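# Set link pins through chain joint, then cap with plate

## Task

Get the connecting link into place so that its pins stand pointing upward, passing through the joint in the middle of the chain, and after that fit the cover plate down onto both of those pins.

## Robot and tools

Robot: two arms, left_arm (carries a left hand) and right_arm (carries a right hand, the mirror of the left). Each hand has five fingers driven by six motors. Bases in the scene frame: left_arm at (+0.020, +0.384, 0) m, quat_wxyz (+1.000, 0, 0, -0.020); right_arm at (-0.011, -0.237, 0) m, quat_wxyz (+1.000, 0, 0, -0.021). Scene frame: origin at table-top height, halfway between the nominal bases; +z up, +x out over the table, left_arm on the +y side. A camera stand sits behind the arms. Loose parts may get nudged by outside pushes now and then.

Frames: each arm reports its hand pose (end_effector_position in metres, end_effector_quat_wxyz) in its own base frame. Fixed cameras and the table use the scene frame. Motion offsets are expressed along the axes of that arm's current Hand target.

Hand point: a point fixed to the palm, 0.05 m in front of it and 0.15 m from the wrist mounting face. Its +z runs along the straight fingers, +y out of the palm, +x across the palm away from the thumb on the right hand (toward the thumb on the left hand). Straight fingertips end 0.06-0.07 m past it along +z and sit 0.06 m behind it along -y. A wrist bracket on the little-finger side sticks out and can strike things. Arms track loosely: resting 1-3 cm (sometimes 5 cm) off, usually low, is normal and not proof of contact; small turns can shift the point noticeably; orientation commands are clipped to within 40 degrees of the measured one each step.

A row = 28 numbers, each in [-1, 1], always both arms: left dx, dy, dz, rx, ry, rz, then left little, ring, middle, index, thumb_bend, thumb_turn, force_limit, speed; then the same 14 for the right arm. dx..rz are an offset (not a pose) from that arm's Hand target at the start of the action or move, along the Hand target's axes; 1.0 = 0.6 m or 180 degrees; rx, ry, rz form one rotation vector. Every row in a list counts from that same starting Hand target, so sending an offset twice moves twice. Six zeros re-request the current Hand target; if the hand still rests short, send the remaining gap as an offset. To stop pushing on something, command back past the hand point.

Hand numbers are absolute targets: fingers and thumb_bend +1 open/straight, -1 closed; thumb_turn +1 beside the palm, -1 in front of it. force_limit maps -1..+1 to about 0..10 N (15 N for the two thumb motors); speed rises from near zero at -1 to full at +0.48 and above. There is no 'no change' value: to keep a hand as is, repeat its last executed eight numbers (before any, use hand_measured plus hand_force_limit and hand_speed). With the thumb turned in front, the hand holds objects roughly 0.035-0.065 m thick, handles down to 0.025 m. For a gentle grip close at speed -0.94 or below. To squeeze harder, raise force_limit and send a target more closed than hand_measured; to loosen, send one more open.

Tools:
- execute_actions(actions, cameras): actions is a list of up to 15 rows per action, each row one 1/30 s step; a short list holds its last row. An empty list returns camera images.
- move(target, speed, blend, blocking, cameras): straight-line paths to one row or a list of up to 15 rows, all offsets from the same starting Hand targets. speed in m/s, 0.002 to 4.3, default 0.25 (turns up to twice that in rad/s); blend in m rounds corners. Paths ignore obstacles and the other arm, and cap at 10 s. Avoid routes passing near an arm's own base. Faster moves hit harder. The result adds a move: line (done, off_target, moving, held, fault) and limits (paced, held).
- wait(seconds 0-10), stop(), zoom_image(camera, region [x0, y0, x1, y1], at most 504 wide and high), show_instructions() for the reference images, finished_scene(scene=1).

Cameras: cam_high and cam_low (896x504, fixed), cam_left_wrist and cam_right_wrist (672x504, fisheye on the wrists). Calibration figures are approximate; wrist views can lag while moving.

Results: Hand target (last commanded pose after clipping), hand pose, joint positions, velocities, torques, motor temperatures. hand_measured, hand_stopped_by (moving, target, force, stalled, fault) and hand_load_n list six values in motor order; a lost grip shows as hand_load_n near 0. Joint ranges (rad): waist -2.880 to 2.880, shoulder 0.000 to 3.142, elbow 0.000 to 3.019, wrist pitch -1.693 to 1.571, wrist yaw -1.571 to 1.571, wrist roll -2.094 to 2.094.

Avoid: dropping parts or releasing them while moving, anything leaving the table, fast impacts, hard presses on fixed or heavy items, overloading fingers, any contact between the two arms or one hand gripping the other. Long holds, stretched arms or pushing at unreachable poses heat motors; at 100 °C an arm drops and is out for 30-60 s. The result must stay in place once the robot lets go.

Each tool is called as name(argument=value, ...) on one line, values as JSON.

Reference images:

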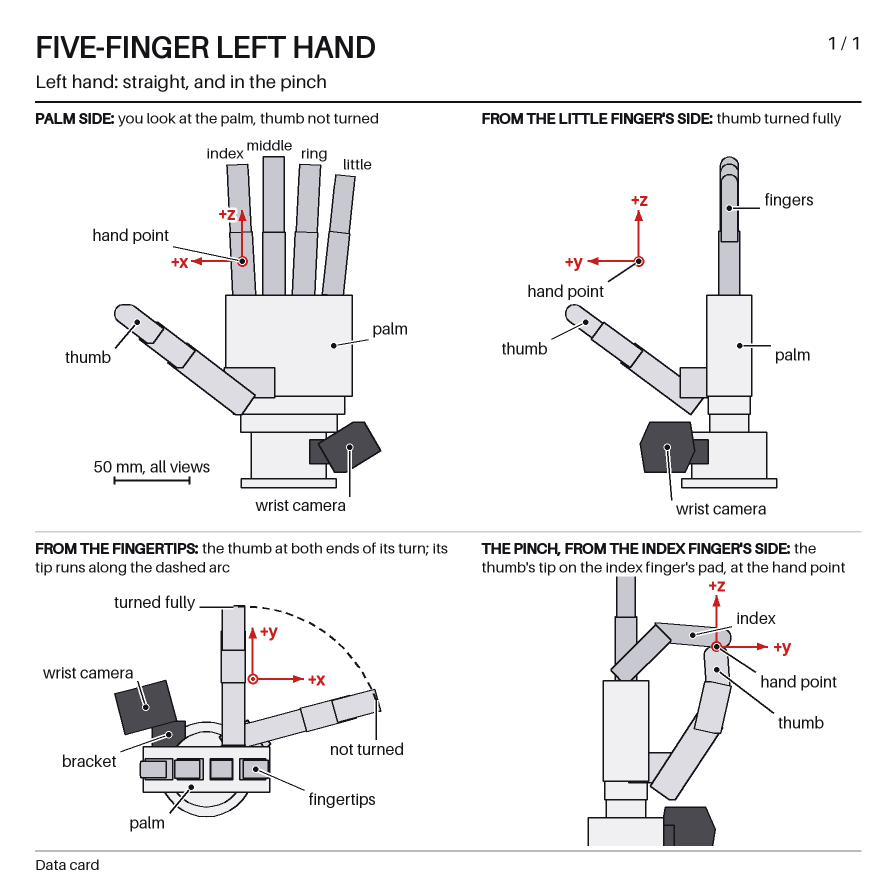

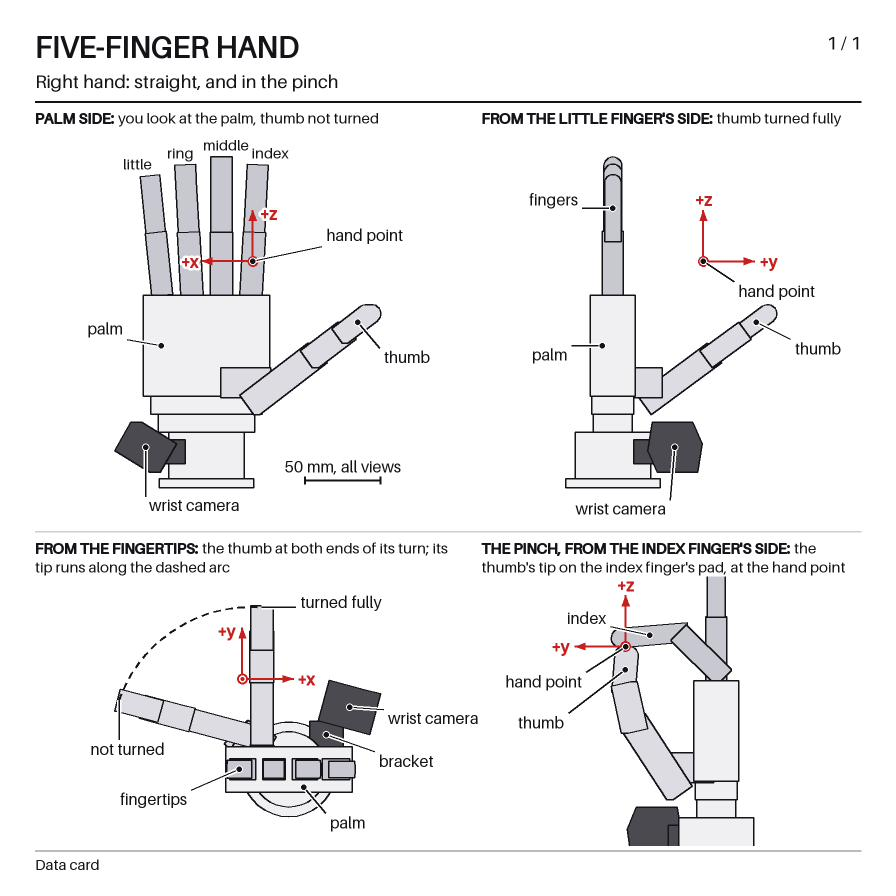

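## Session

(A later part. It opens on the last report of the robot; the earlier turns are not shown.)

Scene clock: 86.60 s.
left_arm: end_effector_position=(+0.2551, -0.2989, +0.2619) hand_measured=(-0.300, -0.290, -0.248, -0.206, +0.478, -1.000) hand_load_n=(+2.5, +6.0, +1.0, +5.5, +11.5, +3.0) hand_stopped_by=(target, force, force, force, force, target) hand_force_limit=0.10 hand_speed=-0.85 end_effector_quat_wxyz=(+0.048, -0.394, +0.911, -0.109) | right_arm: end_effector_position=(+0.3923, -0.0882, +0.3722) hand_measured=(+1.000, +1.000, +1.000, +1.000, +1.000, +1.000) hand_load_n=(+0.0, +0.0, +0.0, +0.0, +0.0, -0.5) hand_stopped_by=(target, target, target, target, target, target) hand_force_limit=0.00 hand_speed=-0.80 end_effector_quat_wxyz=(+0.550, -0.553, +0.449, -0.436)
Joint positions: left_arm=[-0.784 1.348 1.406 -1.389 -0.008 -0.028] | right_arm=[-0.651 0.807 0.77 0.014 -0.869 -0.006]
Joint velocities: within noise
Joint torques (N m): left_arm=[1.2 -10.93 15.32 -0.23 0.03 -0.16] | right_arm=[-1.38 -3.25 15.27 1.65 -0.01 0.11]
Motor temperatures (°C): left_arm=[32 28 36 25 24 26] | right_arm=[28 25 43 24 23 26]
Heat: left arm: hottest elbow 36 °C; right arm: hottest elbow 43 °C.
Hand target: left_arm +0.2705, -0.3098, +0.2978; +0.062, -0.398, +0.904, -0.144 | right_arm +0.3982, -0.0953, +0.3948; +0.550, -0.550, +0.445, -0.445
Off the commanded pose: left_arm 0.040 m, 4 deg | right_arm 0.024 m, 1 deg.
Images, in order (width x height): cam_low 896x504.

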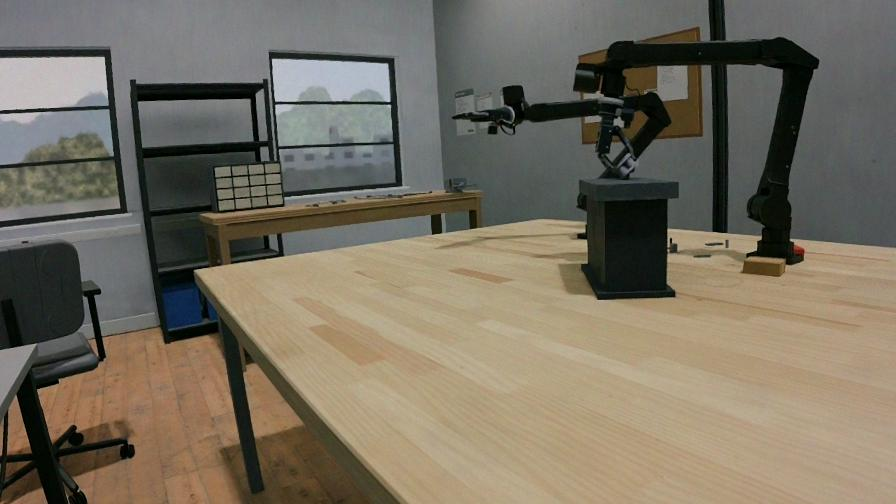

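move(target=[0,-0.033,0.003,-0.128,0,0,-0.3,-0.3,-0.3,-0.3,0.1,-1,0.1,-0.85, 0,0,0,0,0,0,1,1,1,1,1,1,0,-0.8], speed=0.1, cameras=["cam_left_wrist","cam_high","cam_low"])

zoom_image(camera="cam_low", region=[560, 110, 700, 210])

zoom_image(camera="cam_high", region=[290, 100, 450, 220])

Scene clock: 90.13 s.
left_arm: end_effector_position=(+0.2707, -0.3150, +0.2745) hand_measured=(-0.300, -0.290, -0.248, -0.206, +0.478, -1.000) hand_load_n=(+2.0, +6.0, +1.5, +6.5, +10.5, +3.5) hand_stopped_by=(target, force, force, force, force, target) hand_force_limit=0.10 hand_speed=-0.85 end_effector_quat_wxyz=(-0.012, -0.401, +0.916, +0.007) | right_arm: end_effector_position=(+0.3923, -0.0882, +0.3722) hand_measured=(+1.000, +1.000, +1.000, +1.000, +1.000, +1.000) hand_load_n=(+0.0, -0.5, +0.0, +0.0, +0.0, +0.0) hand_stopped_by=(target, target, target, target, target, target) hand_force_limit=0.00 hand_speed=-0.80 end_effector_quat_wxyz=(+0.550, -0.553, +0.449, -0.436)
Joint positions: left_arm=[-0.773 1.594 1.681 -1.68 0.017 -0.028] | right_arm=[-0.651 0.807 0.77 0.014 -0.869 -0.006]
Joint torques (N m): left_arm=[1.32 -14.15 14.17 -0.87 0.06 -0.03] | right_arm=[-1.08 -3.84 15.35 1.66 -0.04 0.1]
Heat: left arm: hottest elbow 37 °C; right arm: hottest elbow 43 °C.
Hand target: left_arm +0.2848, -0.3229, +0.3022; -0.018, -0.402, +0.915, +0.039 | right_arm +0.3982, -0.0953, +0.3948; +0.550, -0.550, +0.445, -0.445
Off the commanded pose: left_arm 0.032 m, 4 deg | right_arm 0.024 m, 1 deg.
joint sent to its limit (left arm) — joint 4 (wrist pitch), lower limit. The joint targets are off in orientation, not in position.
move: off_target (left_arm, right_arm)
camera_calibration:
cam_left_wrist: T_world_to_cam=[[0.487284, -0.87245, -0.0372177, -0.390262], [-0.736995, -0.433742, 0.518369, -0.0747654], [-0.468394, -0.225164, -0.854346, 0.406435], [0, 0, 0, 1]] pos_world=[0.325438, -0.281399, 0.371467]
Images, in order (width x height): cam_high 896x504, cam_low 896x504, cam_left_wrist 672x504.

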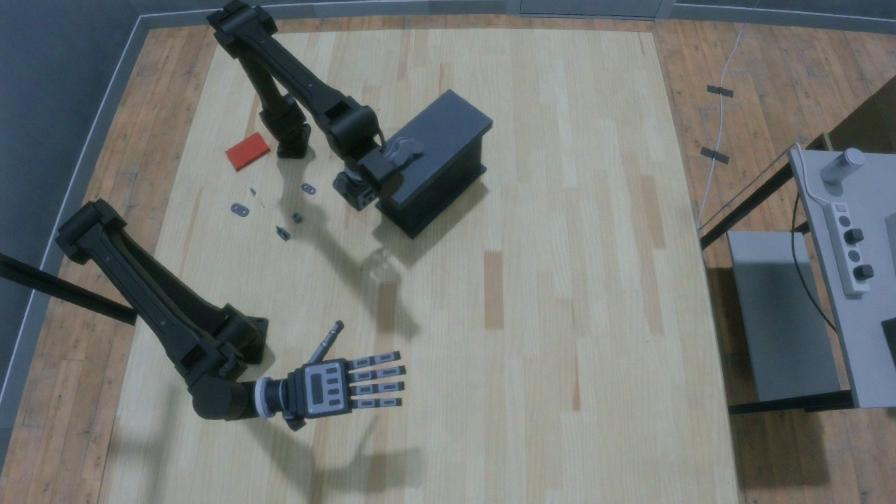

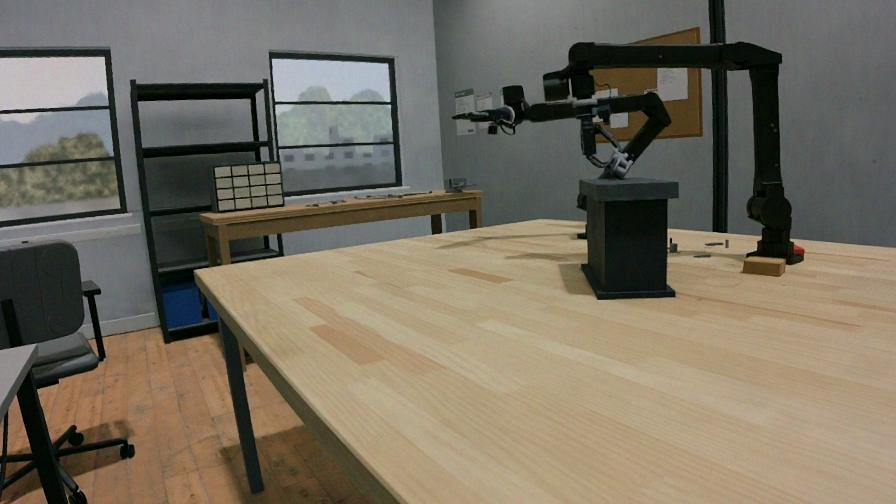

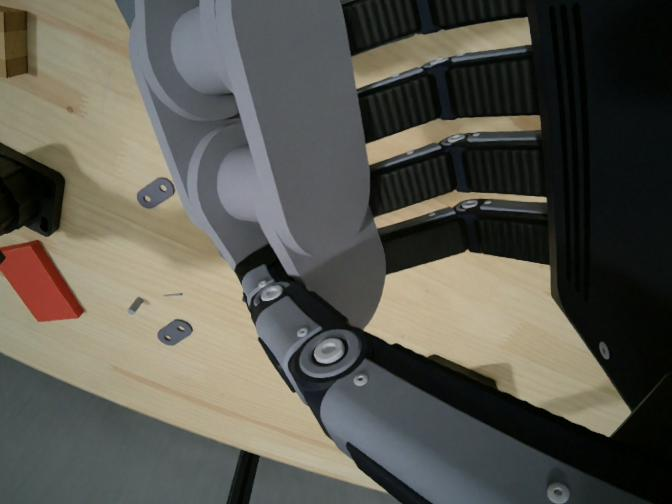

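Scaled by 3.600 from the camera's 896x504 image, which has a finer 1280x720 frame.

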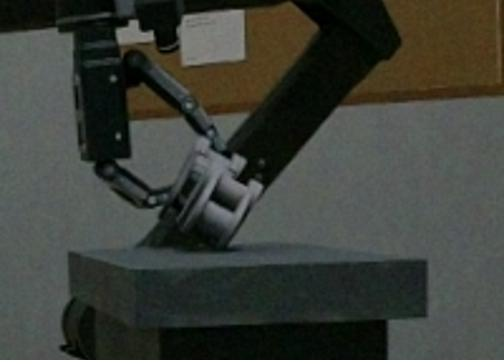

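Scaled by 3.150 from the camera's 896x504 image, which has a finer 1280x720 frame.

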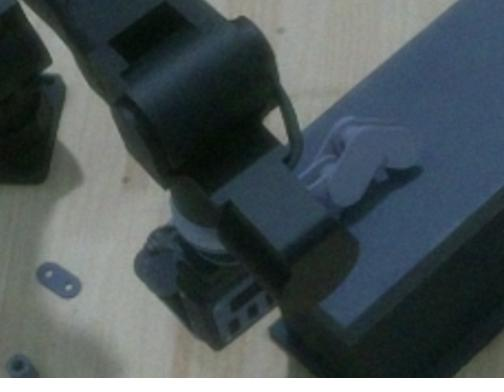

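move(target=[0,-0.0046,0.0531,0,0,0,-0.3,-0.3,-0.3,-0.3,0.1,-1,0.1,-0.85, 0,0,0,0,0,0,1,1,1,1,1,1,0,-0.8], speed=0.05, cameras=["cam_left_wrist","cam_low"])

zoom_image(camera="cam_low", region=[560, 110, 700, 210])

Scene clock: 92.67 s.
left_arm: end_effector_position=(+0.2762, -0.3203, +0.2517) hand_measured=(-0.300, -0.290, -0.248, -0.206, +0.478, -1.000) hand_load_n=(+3.0, +5.5, +2.0, +6.0, +11.0, +3.0) hand_stopped_by=(target, force, force, force, force, target) hand_force_limit=0.10 hand_speed=-0.85 end_effector_quat_wxyz=(-0.023, -0.401, +0.915, +0.034) | right_arm: end_effector_position=(+0.3923, -0.0882, +0.3722) hand_measured=(+1.000, +1.000, +1.000, +1.000, +1.000, +1.000) hand_load_n=(+0.0, +0.0, +0.0, +0.0, +0.0, +0.0) hand_stopped_by=(target, target, target, target, target, target) hand_force_limit=0.00 hand_speed=-0.80 end_effector_quat_wxyz=(+0.550, -0.553, +0.449, -0.436)
Joint positions: left_arm=[-0.773 1.652 1.681 -1.68 0.016 -0.029] | right_arm=[-0.651 0.807 0.77 0.014 -0.869 -0.006]
Joint torques (N m): left_arm=[0.79 -15.44 11.7 -1.07 -0.2 -0.08] | right_arm=[-1.08 -3.02 15.23 1.77 -0.01 0.12]
Heat: left arm: hottest elbow 37 °C; right arm: hottest elbow 44 °C.
Hand target: left_arm +0.2847, -0.3230, +0.2702; -0.018, -0.402, +0.915, +0.039 | right_arm +0.3982, -0.0953, +0.3948; +0.550, -0.550, +0.445, -0.445
Off the commanded pose: left_arm 0.021 m, 1 deg | right_arm 0.024 m, 1 deg.
joint sent to its limit (left arm) — joint 4 (wrist pitch), lower limit. The joint targets are off in orientation, not in position.
move: off_target (left_arm, right_arm)
camera_calibration:
cam_left_wrist: T_world_to_cam=[[0.484862, -0.869678, -0.092567, -0.382903], [-0.715589, -0.455337, 0.529718, -0.0767489], [-0.502833, -0.1906, -0.843107, 0.406173], [0, 0, 0, 1]] pos_world=[0.334972, -0.290532, 0.347659]
Images, in order (width x height): cam_low 896x504, cam_left_wrist 672x504.

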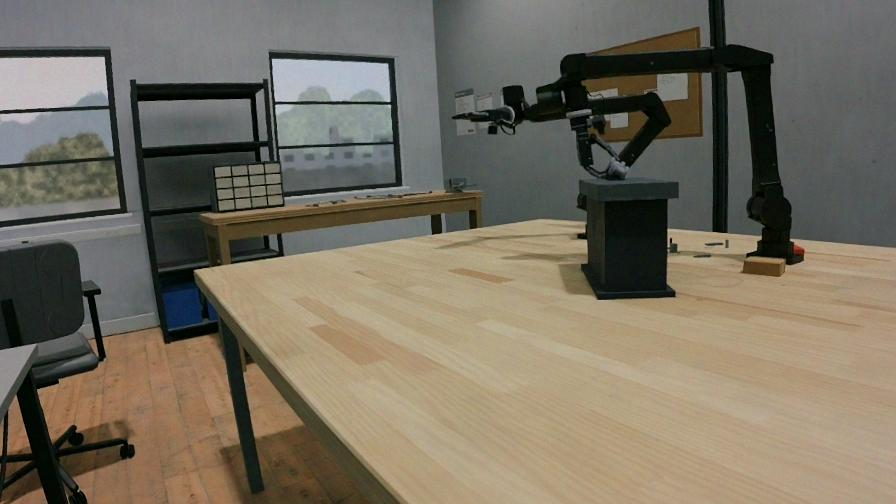

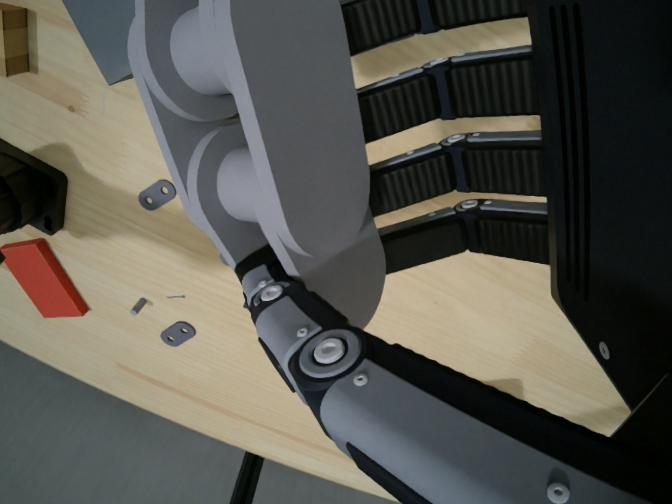

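Scaled by 3.600 from the camera's 896x504 image, which has a finer 1280x720 frame.

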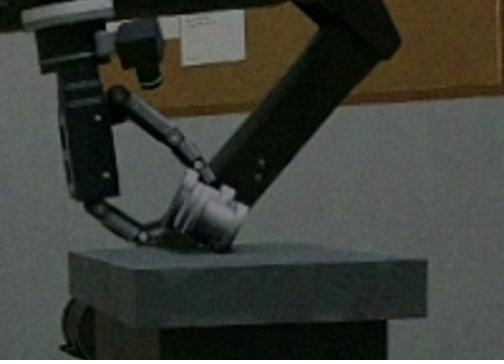

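execute_actions(actions=[[[0,0,0,0,0,0,-0.3,-0.3,-0.3,-0.3,0.75,-1,0.1,-0.6,0,0,0,0,0,0,1,1,1,1,1,1,0,-0.8]],[[0,0,0,0,0,0,-0.3,-0.3,-0.3,-0.3,0.75,-1,0.1,-0.6,0,0,0,0,0,0,1,1,1,1,1,1,0,-0.8]]], cameras=["cam_left_wrist","cam_low"])

zoom_image(camera="cam_low", region=[560, 110, 700, 210])

Scene clock: 94.37 s.
left_arm: end_effector_position=(+0.2766, -0.3190, +0.2519) hand_measured=(-0.300, -0.290, -0.248, -0.208, +0.750, -1.000) hand_load_n=(+0.0, +0.0, +0.5, +0.0, -0.5, +0.0) hand_stopped_by=(target, force, force, force, target, target) hand_force_limit=0.10 hand_speed=-0.60 end_effector_quat_wxyz=(-0.020, -0.401, +0.915, +0.036) | right_arm: end_effector_position=(+0.3923, -0.0882, +0.3722) hand_measured=(+1.000, +1.000, +1.000, +1.000, +1.000, +1.000) hand_load_n=(+0.0, +0.0, +0.0, +0.0, +0.0, +0.0) hand_stopped_by=(target, target, target, target, target, target) hand_force_limit=0.00 hand_speed=-0.80 end_effector_quat_wxyz=(+0.550, -0.553, +0.449, -0.436)
Joint positions: left_arm=[-0.773 1.651 1.681 -1.682 0.01 -0.029] | right_arm=[-0.651 0.807 0.77 0.014 -0.869 -0.006]
Joint torques (N m): left_arm=[1.49 -15.68 11.59 -0.94 0 -0.07] | right_arm=[-0.91 -3.37 15.34 1.77 -0.04 0.09]
Heat: left arm: hottest elbow 37 °C; right arm: hottest elbow 44 °C.
Hand target: left_arm +0.2848, -0.3230, +0.2701; -0.018, -0.402, +0.915, +0.039 | right_arm +0.3982, -0.0953, +0.3948; +0.550, -0.550, +0.445, -0.445
Off the commanded pose: left_arm 0.020 m, 0 deg | right_arm 0.024 m, 1 deg.
joint sent to its limit (left arm) — joint 4 (wrist pitch), lower limit. The joint targets are off in orientation, not in position.
camera_calibration:
cam_left_wrist: T_world_to_cam=[[0.484795, -0.869407, -0.0954236, -0.381106], [-0.717566, -0.457743, 0.524948, -0.0750086], [-0.500073, -0.186019, -0.845768, 0.408209], [0, 0, 0, 1]] pos_world=[0.335069, -0.289736, 0.348259]
Images, in order (width x height): cam_low 896x504, cam_left_wrist 672x504.

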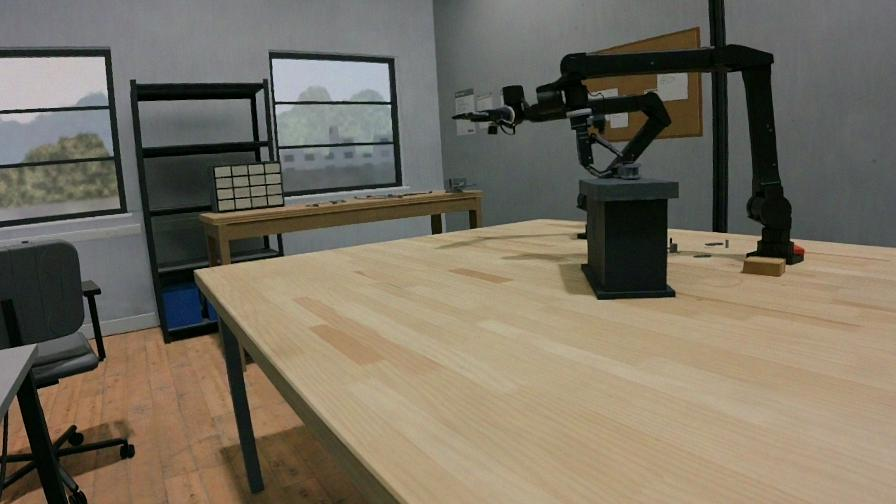

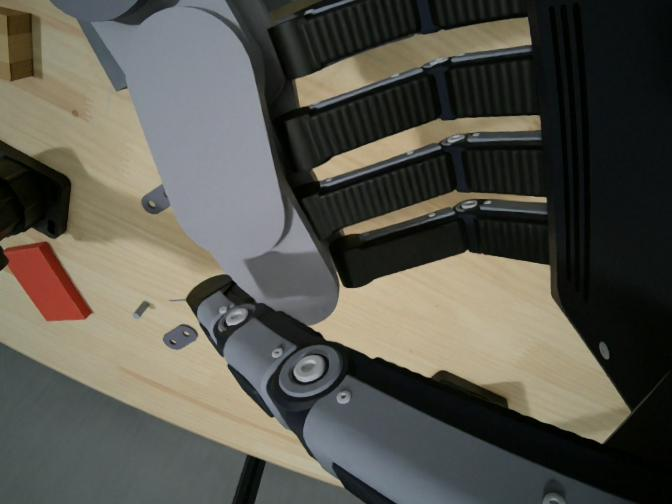

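Scaled by 3.600 from the camera's 896x504 image, which has a finer 1280x720 frame.

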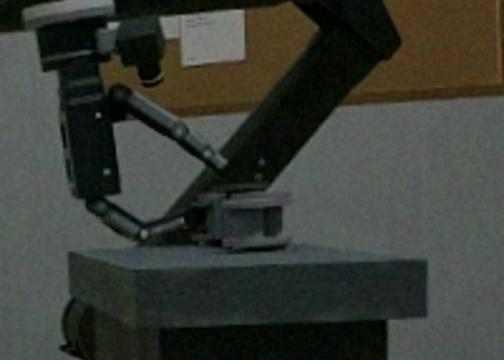

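move(target=[[0,0,0,0,0,0,0.6,0.6,0.6,0.6,0.95,-1,0.1,0, 0,0,0,0,0,0,1,1,1,1,1,1,0,-0.8],[0,-0.01,-0.12,0,0,0,0.6,0.6,0.6,0.6,0.95,-1,0.1,0, 0,0,0,0,0,0,1,1,1,1,1,1,0,-0.8]], speed=0.1, cameras=["cam_left_wrist","cam_high"])

zoom_image(camera="cam_high", region=[290, 100, 450, 220])

Scene clock: 98.00 s.
left_arm: end_effector_position=(+0.2857, -0.3273, +0.3210) hand_measured=(+0.600, +0.600, +0.600, +0.600, +0.950, -1.000) hand_load_n=(+0.0, +0.0, +0.0, +0.0, +0.0, +0.0) hand_stopped_by=(target, target, target, target, target, target) hand_force_limit=0.10 hand_speed=0.00 end_effector_quat_wxyz=(+0.010, -0.403, +0.913, -0.054) | right_arm: end_effector_position=(+0.3923, -0.0882, +0.3722) hand_measured=(+1.000, +1.000, +1.000, +1.000, +1.000, +1.000) hand_load_n=(+0.0, +0.0, +0.0, +0.0, +0.0, +0.0) hand_stopped_by=(target, target, target, target, target, target) hand_force_limit=0.00 hand_speed=-0.80 end_effector_quat_wxyz=(+0.550, -0.553, +0.449, -0.436)
Joint positions: left_arm=[-0.767 1.573 1.795 -1.685 0.023 -0.029] | right_arm=[-0.651 0.807 0.77 0.014 -0.869 -0.006]
Joint torques (N m): left_arm=[1.26 -13.86 12.44 -0.39 0.25 -0.06] | right_arm=[-1.08 -3.84 15.35 1.7 -0.04 0.09]
Heat: left arm: hottest elbow 37 °C; right arm: hottest elbow 44 °C.
Hand target: left_arm +0.2939, -0.3312, +0.3414; -0.018, -0.402, +0.915, +0.039 | right_arm +0.3982, -0.0953, +0.3948; +0.550, -0.550, +0.445, -0.445
Off the commanded pose: left_arm 0.022 m, 11 deg | right_arm 0.024 m, 1 deg.
joint sent to its limit (left arm) — joint 4 (wrist pitch), lower limit. The joint targets are off in orientation, not in position.
move: off_target (left_arm, right_arm)
camera_calibration:
cam_left_wrist: T_world_to_cam=[[0.490655, -0.866763, 0.0893313, -0.446344], [-0.779519, -0.390819, 0.489501, -0.0576276], [-0.389369, -0.309812, -0.867415, 0.404443], [0, 0, 0, 1]] pos_world=[0.331556, -0.284095, 0.418901]
Images, in order (width x height): cam_high 896x504, cam_left_wrist 672x504.

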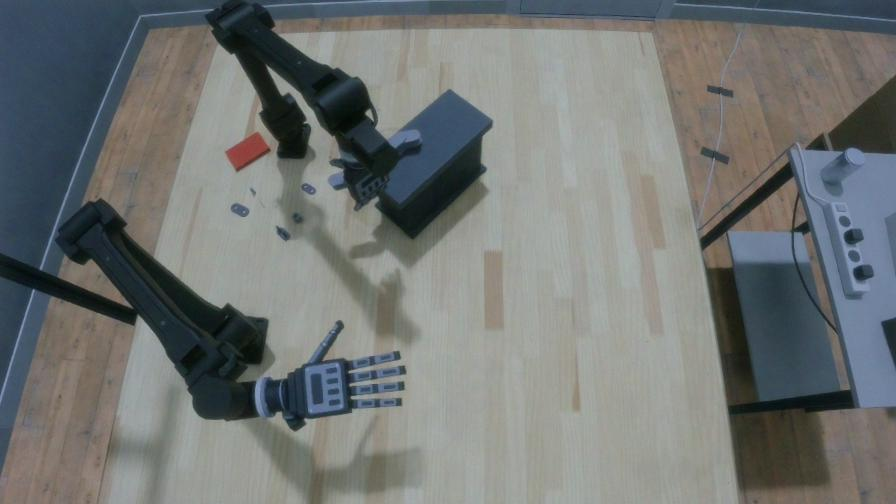

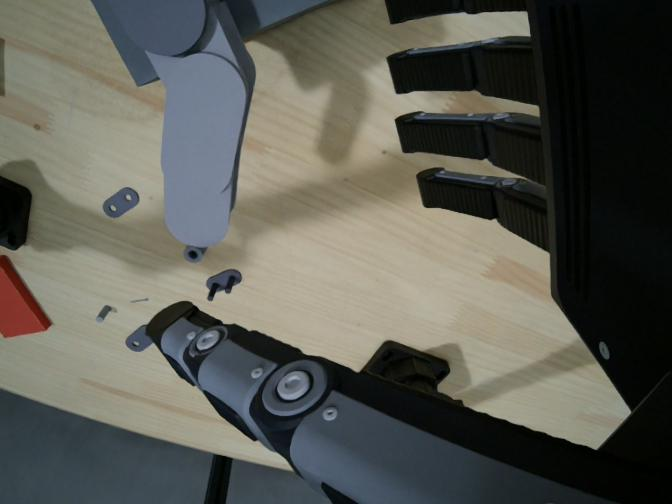

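Scaled by 3.150 from the camera's 896x504 image, which has a finer 1280x720 frame.

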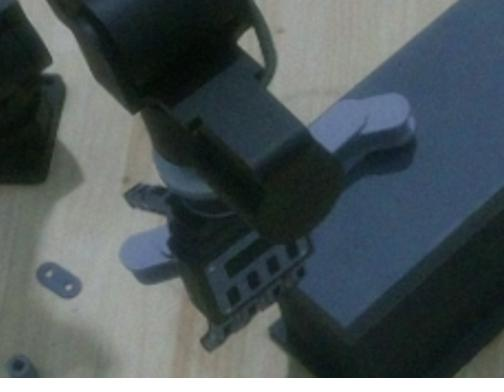

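zoom_image(camera="cam_left_wrist", region=[80, 0, 340, 270])

Scaled by 1.867 from the camera's 672x504 image, which has a finer 960x720 frame.

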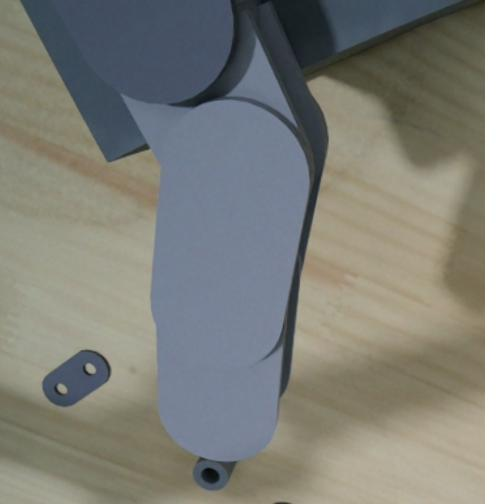

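move(target=[[-0.0177,0.08,0.088,0.0278,0,0,0.8,0.8,0.8,0.8,0.95,-1,0.1,0, 0,0,0,0,0,0,1,1,1,1,1,1,0,-0.8],[-0.0177,0.0705,0.196,0.0278,0,0,0.8,0.8,0.8,0.8,0.95,-1,0.1,0, 0,0,0,0,0,0,1,1,1,1,1,1,0,-0.8]], speed=0.12, cameras=["cam_left_wrist"])

Scene clock: 106.23 s.
left_arm: end_effector_position=(+0.2578, -0.2890, +0.2792) hand_measured=(+0.800, +0.800, +0.800, +0.800, +0.950, -1.000) hand_load_n=(-5.0, +0.0, +0.0, +0.0, +0.0, +0.0) hand_stopped_by=(target, target, target, target, target, target) hand_force_limit=0.10 hand_speed=0.00 end_effector_quat_wxyz=(+0.020, -0.402, +0.914, -0.052) | right_arm: end_effector_position=(+0.3923, -0.0882, +0.3722) hand_measured=(+1.000, +1.000, +1.000, +1.000, +1.000, +1.000) hand_load_n=(+0.0, +0.0, +0.0, +0.0, +0.0, +0.0) hand_stopped_by=(target, target, target, target, target, target) hand_force_limit=0.00 hand_speed=-0.80 end_effector_quat_wxyz=(+0.550, -0.553, +0.449, -0.436)
Joint positions: left_arm=[-0.757 1.428 1.525 -1.556 0.004 -0.015] | right_arm=[-0.651 0.807 0.77 0.014 -0.869 -0.006]
Joint torques (N m): left_arm=[1.49 -4.37 3.55 0.98 0.01 0] | right_arm=[-0.85 -3.14 15.31 1.77 0.01 0.13]
Heat: left arm: hottest elbow 37 °C; right arm: hottest elbow 45 °C.
Hand target: left_arm +0.2624, -0.2881, +0.2279; -0.001, -0.402, +0.915, -0.001 | right_arm +0.3982, -0.0953, +0.3948; +0.550, -0.550, +0.445, -0.445
Off the commanded pose: left_arm 0.052 m, 6 deg | right_arm 0.024 m, 1 deg.
move: off_target (left_arm, right_arm)
camera_calibration:
cam_left_wrist: T_world_to_cam=[[0.487675, -0.868595, 0.0878397, -0.394943], [-0.788256, -0.394838, 0.47197, -0.0380406], [-0.375268, -0.299408, -0.877228, 0.37125], [0, 0, 0, 1]] pos_world=[0.301936, -0.24691, 0.378317]
Images, in order (width x height): cam_left_wrist 672x504.

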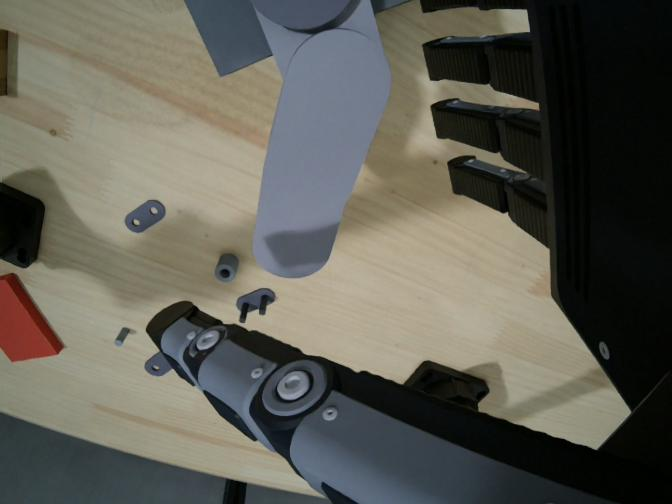

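move(target=[0.0, 0, -0.19, 0, 0, 0, 0.8, 0.8, 0.8, 0.8, 0.95, -1, 0.1, 0, 0, 0, 0, 0, 0, 0, 1, 1, 1, 1, 1, 1, 0, -0.8], speed=0.15, cameras=["all"])

Scene clock: 109.37 s.
left_arm: end_effector_position=(+0.2545, -0.2843, +0.3248) hand_measured=(+0.800, +0.800, +0.800, +0.800, +0.950, -1.000) hand_load_n=(+0.0, +0.0, +0.0, +0.0, +0.0, +0.0) hand_stopped_by=(target, target, target, target, target, target) hand_force_limit=0.10 hand_speed=0.00 end_effector_quat_wxyz=(+0.015, -0.402, +0.914, -0.051) | right_arm: end_effector_position=(+0.3923, -0.0882, +0.3722) hand_measured=(+1.000, +1.000, +1.000, +1.000, +1.000, +1.000) hand_load_n=(+0.0, +0.0, +0.0, +0.0, +0.0, +0.0) hand_stopped_by=(target, target, target, target, target, target) hand_force_limit=0.00 hand_speed=-0.80 end_effector_quat_wxyz=(+0.550, -0.553, +0.449, -0.436)
Joint positions: left_arm=[-0.751 1.437 1.654 -1.683 0.012 -0.009] | right_arm=[-0.651 0.807 0.77 0.014 -0.869 -0.006]
Joint torques (N m): left_arm=[1.49 -11.11 12.19 -0.53 0.18 -0.04] | right_arm=[-1.03 -3.6 15.32 1.73 -0.02 0.1]
Heat: left arm: hottest elbow 37 °C; right arm: hottest elbow 45 °C.
Hand target: left_arm +0.2624, -0.2879, +0.3418; -0.001, -0.402, +0.915, -0.001 | right_arm +0.3982, -0.0953, +0.3948; +0.550, -0.550, +0.445, -0.445
Off the commanded pose: left_arm 0.019 m, 6 deg | right_arm 0.024 m, 1 deg.
joint sent to its limit (left arm) — joint 4 (wrist pitch), lower limit. The joint targets are off in orientation, not in position.
move: off_target (left_arm, right_arm)
camera_calibration:
cam_left_wrist: T_world_to_cam=[[0.488136, -0.868738, 0.0837701, -0.392154], [-0.783925, -0.394231, 0.479628, -0.0636625], [-0.383646, -0.299793, -0.873464, 0.412172], [0, 0, 0, 1]] pos_world=[0.299646, -0.24221, 0.423403]
cam_right_wrist: T_world_to_cam=[[0.0447306, -0.196033, -0.979577, 0.334849], [-0.642044, 0.745592, -0.178526, 0.387328], [0.765361, 0.636917, -0.0925111, -0.098093], [0, 0, 0, 1]] pos_world=[0.308781, -0.16067, 0.388084]

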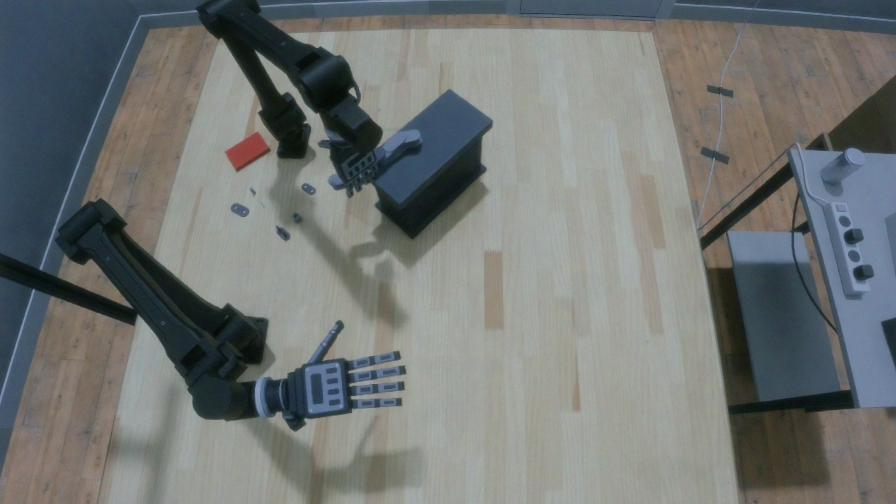

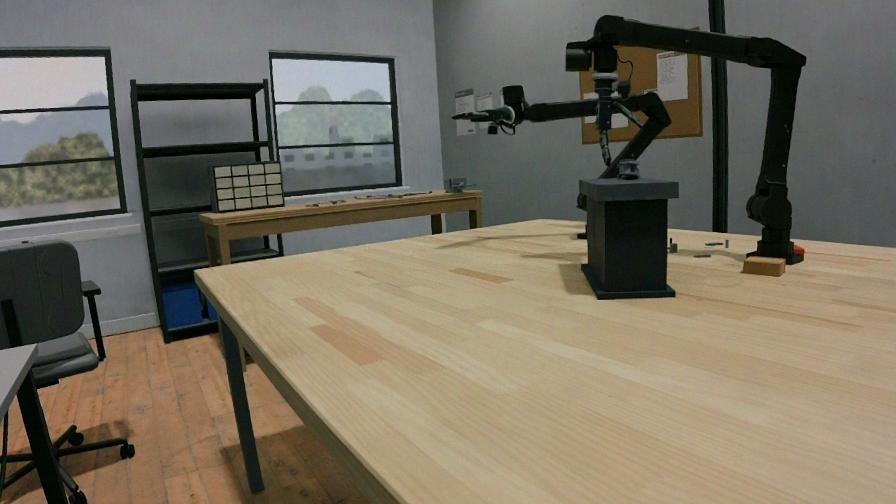

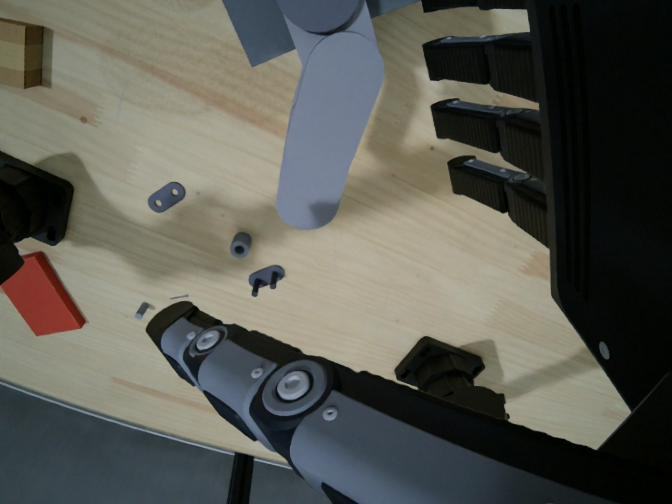

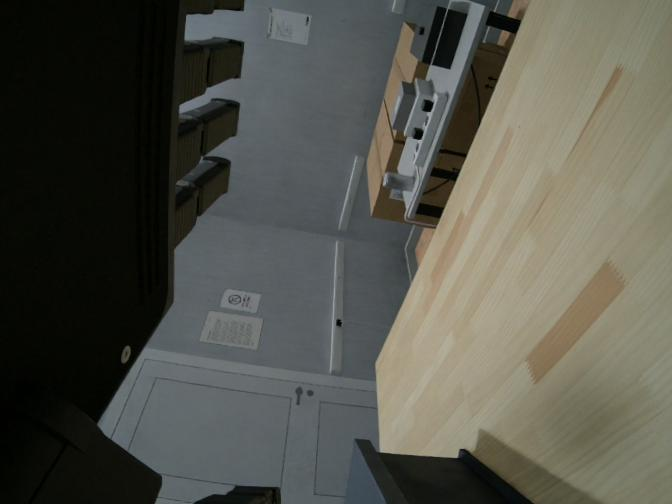

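zoom_image(camera="cam_high", region=[320, 70, 520, 250])

zoom_image(camera="cam_low", region=[560, 60, 720, 220])

Scaled by 2.520 from the camera's 896x504 image, which has a finer 1280x720 frame.

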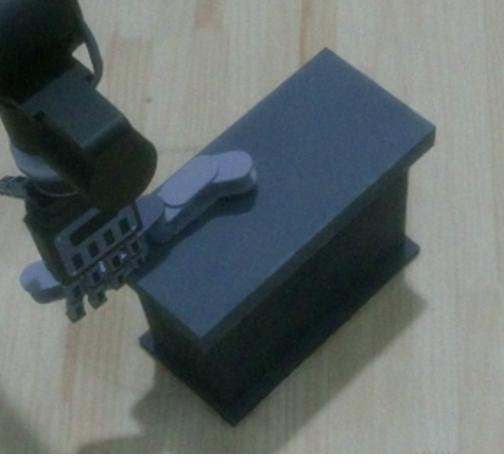

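Scaled by 3.150 from the camera's 896x504 image, which has a finer 1280x720 frame.

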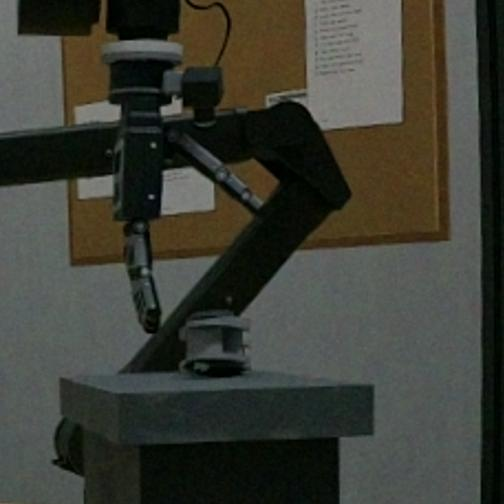

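move(target=[[0, 0.15, 0, 0, 0, 0, 0.8, 0.8, 0.8, 0.8, 0.95, -1, 0.1, 0, -0.03, 0, 0, 0, 0, 0, -1, -1, -1, -1, 1, 1, 0, -0.2], [-0.504, 0.4227, 0, 0, 0, -0.389, 0.8, 0.8, 0.8, 0.8, 0.95, -1, 0.1, 0, -0.27, 0.025, -0.11, 0.1661, -0.1661, -0.4798, -1, -1, -1, -1, 1, 1, 0, -0.2]], speed=0.35, blend=[0.04, 0])

Scene clock: 121.37 s.
left_arm: end_effector_position=(+0.2717, +0.1007, +0.3226) hand_measured=(+0.800, +0.800, +0.800, +0.800, +0.950, -1.000) hand_load_n=(+0.0, +0.0, +0.0, +0.0, -0.5, +0.0) hand_stopped_by=(target, target, target, target, target, target) hand_force_limit=0.10 hand_speed=0.00 end_effector_quat_wxyz=(-0.046, +0.849, -0.524, +0.039) | right_arm: end_effector_position=(+0.3029, +0.0456, +0.3494) hand_measured=(-1.000, -1.000, -1.000, -1.000, +1.000, +1.000) hand_load_n=(+0.0, +0.0, +0.0, +0.0, +0.0, -0.5) hand_stopped_by=(target, target, target, target, target, target) hand_force_limit=0.00 hand_speed=-0.20 end_effector_quat_wxyz=(-0.316, +0.653, +0.280, +0.629)
Joint positions: left_arm=[0.474 1.19 1.423 -1.684 0.019 0.008] | right_arm=[-0.451 0.384 0.525 -0.182 -1.32 -1.551]
Joint torques (N m): left_arm=[1.14 -5.83 12.64 -0.44 0.05 -0.17] | right_arm=[-0.15 -0.97 14.93 1.32 -0.05 -0.09]
Heat: left arm: hottest elbow 37 °C; right arm: hottest elbow 45 °C.
Hand target: left_arm +0.2801, +0.1065, +0.3411; +0.001, +0.855, -0.519, +0.000 | right_arm +0.3000, +0.0494, +0.3797; -0.300, +0.640, +0.300, +0.640
Off the commanded pose: left_arm 0.021 m, 7 deg | right_arm 0.031 m, 4 deg.
joint sent to its limit (left arm) — joint 4 (wrist pitch), lower limit. The joint targets are off in orientation, not in position.
move: off_target (left_arm, right_arm)

move(target=[0, 0, 0, 0, 0, 0, 0.8, 0.8, 0.8, 0.8, 0.95, -1, 0.1, 0, -0.083, -0.4395, 0.2163, 0, 0, 0, -1, -1, -1, -1, 1, 1, 0, -0.2], speed=0.3, cameras=["all"])

Scene clock: 124.07 s.
left_arm: end_effector_position=(+0.2717, +0.1007, +0.3226) hand_measured=(+0.800, +0.800, +0.800, +0.800, +0.950, -1.000) hand_load_n=(+0.0, -0.5, +0.0, +0.0, +0.0, +0.0) hand_stopped_by=(target, target, target, target, target, target) hand_force_limit=0.10 hand_speed=0.00 end_effector_quat_wxyz=(-0.046, +0.849, -0.524, +0.039) | right_arm: end_effector_position=(+0.1817, +0.3107, +0.3121) hand_measured=(-1.000, -1.000, -1.000, -1.000, +1.000, +1.000) hand_load_n=(+0.0, +0.0, +0.5, +0.0, +0.0, +0.0) hand_stopped_by=(target, target, target, target, target, target) hand_force_limit=0.00 hand_speed=-0.20 end_effector_quat_wxyz=(-0.291, +0.649, +0.305, +0.633)
Joint positions: left_arm=[0.474 1.19 1.423 -1.684 0.019 0.008] | right_arm=[1.519 0.608 0.472 0.098 0.649 -1.558]
Joint torques (N m): left_arm=[1.32 -5.42 12.71 -0.36 0.03 -0.19] | right_arm=[-0.09 -1.2 13.19 3.23 0.04 -0.12]
Heat: left arm: hottest elbow 37 °C; right arm: hottest elbow 44 °C.
Hand target: left_arm +0.2801, +0.1065, +0.3411; +0.001, +0.855, -0.519, +0.000 | right_arm +0.1804, +0.3179, +0.3299; -0.300, +0.640, +0.300, +0.640
Off the commanded pose: left_arm 0.021 m, 7 deg | right_arm 0.019 m, 2 deg.
joint sent to its limit (left arm) — joint 4 (wrist pitch), lower limit. The joint targets are off in orientation, not in position.
move: off_target (left_arm, right_arm)
camera_calibration:
cam_left_wrist: T_world_to_cam=[[0.984159, 0.147003, 0.0991028, -0.307868], [0.0823596, -0.874104, 0.478705, -0.0841056], [0.156997, -0.46296, -0.872365, 0.4015], [0, 0, 0, 1]] pos_world=[0.246884, 0.157619, 0.421027]
cam_right_wrist: T_world_to_cam=[[0.759777, -0.611443, 0.22108, -0.011986], [-0.158971, -0.504404, -0.848708, 0.453717], [0.63045, 0.609683, -0.480436, -0.0425007], [0, 0, 0, 1]] pos_world=[0.108029, 0.24744, 0.367304]

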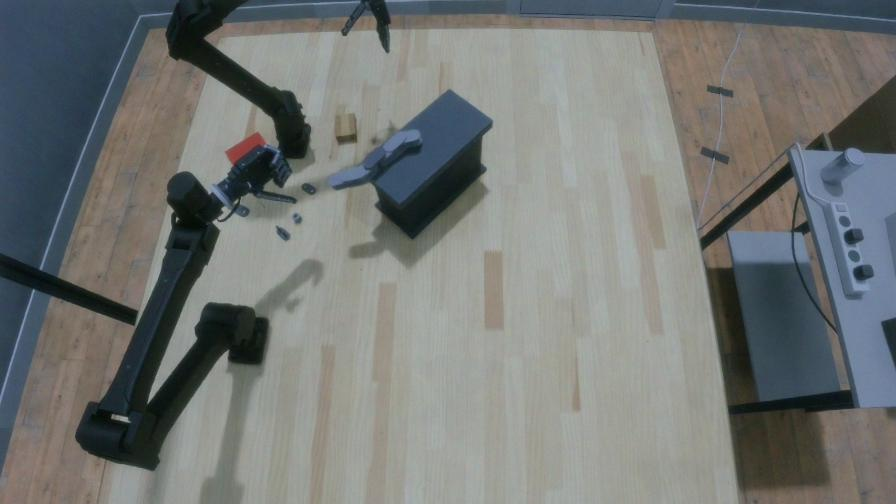

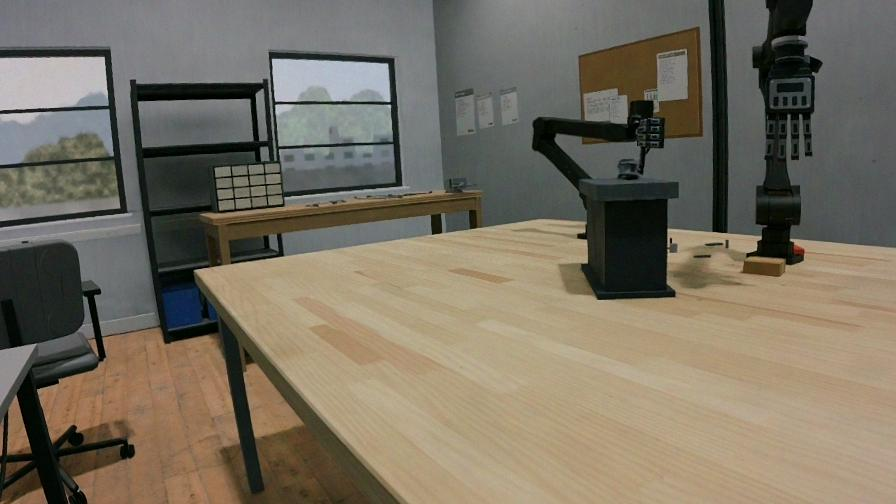

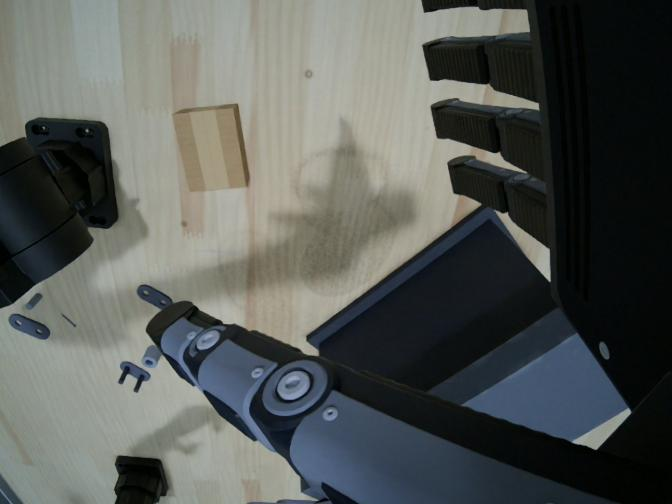

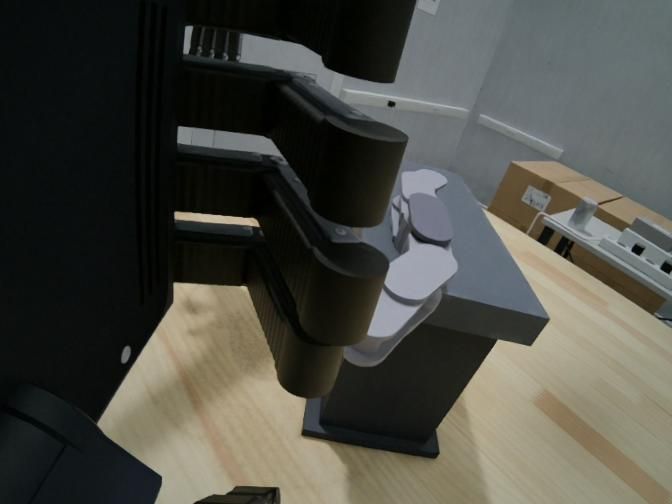

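zoom_image(camera="cam_right_wrist", region=[320, 150, 560, 380])

zoom_image(camera="cam_high", region=[300, 80, 500, 250])

Scaled by 2.100 from the camera's 672x504 image, which has a finer 960x720 frame.

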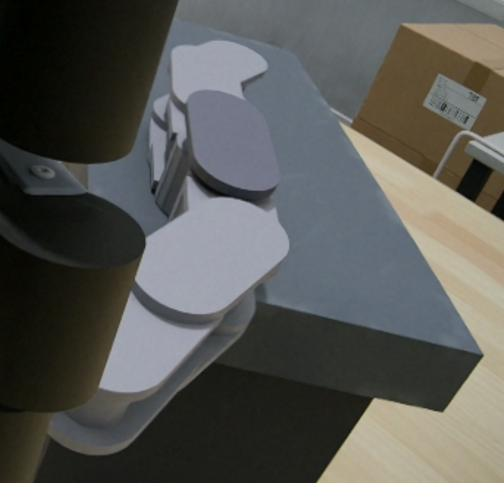

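Scaled by 2.520 from the camera's 896x504 image, which has a finer 1280x720 frame.

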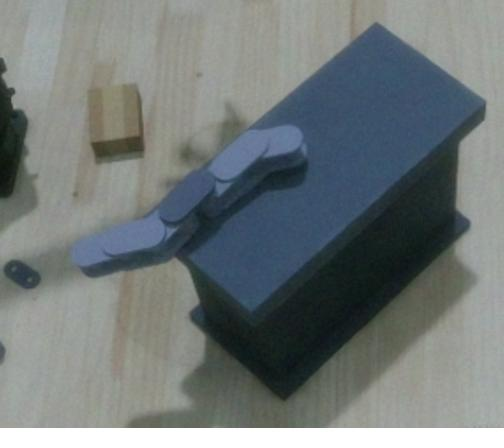

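zoom_image(camera="cam_right_wrist", region=[370, 160, 480, 300])

Scaled by 3.600 from the camera's 672x504 image, which has a finer 960x720 frame.

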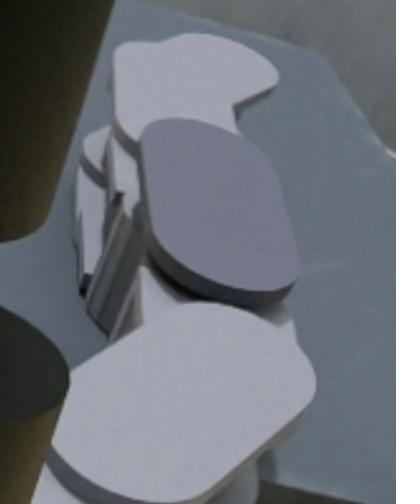

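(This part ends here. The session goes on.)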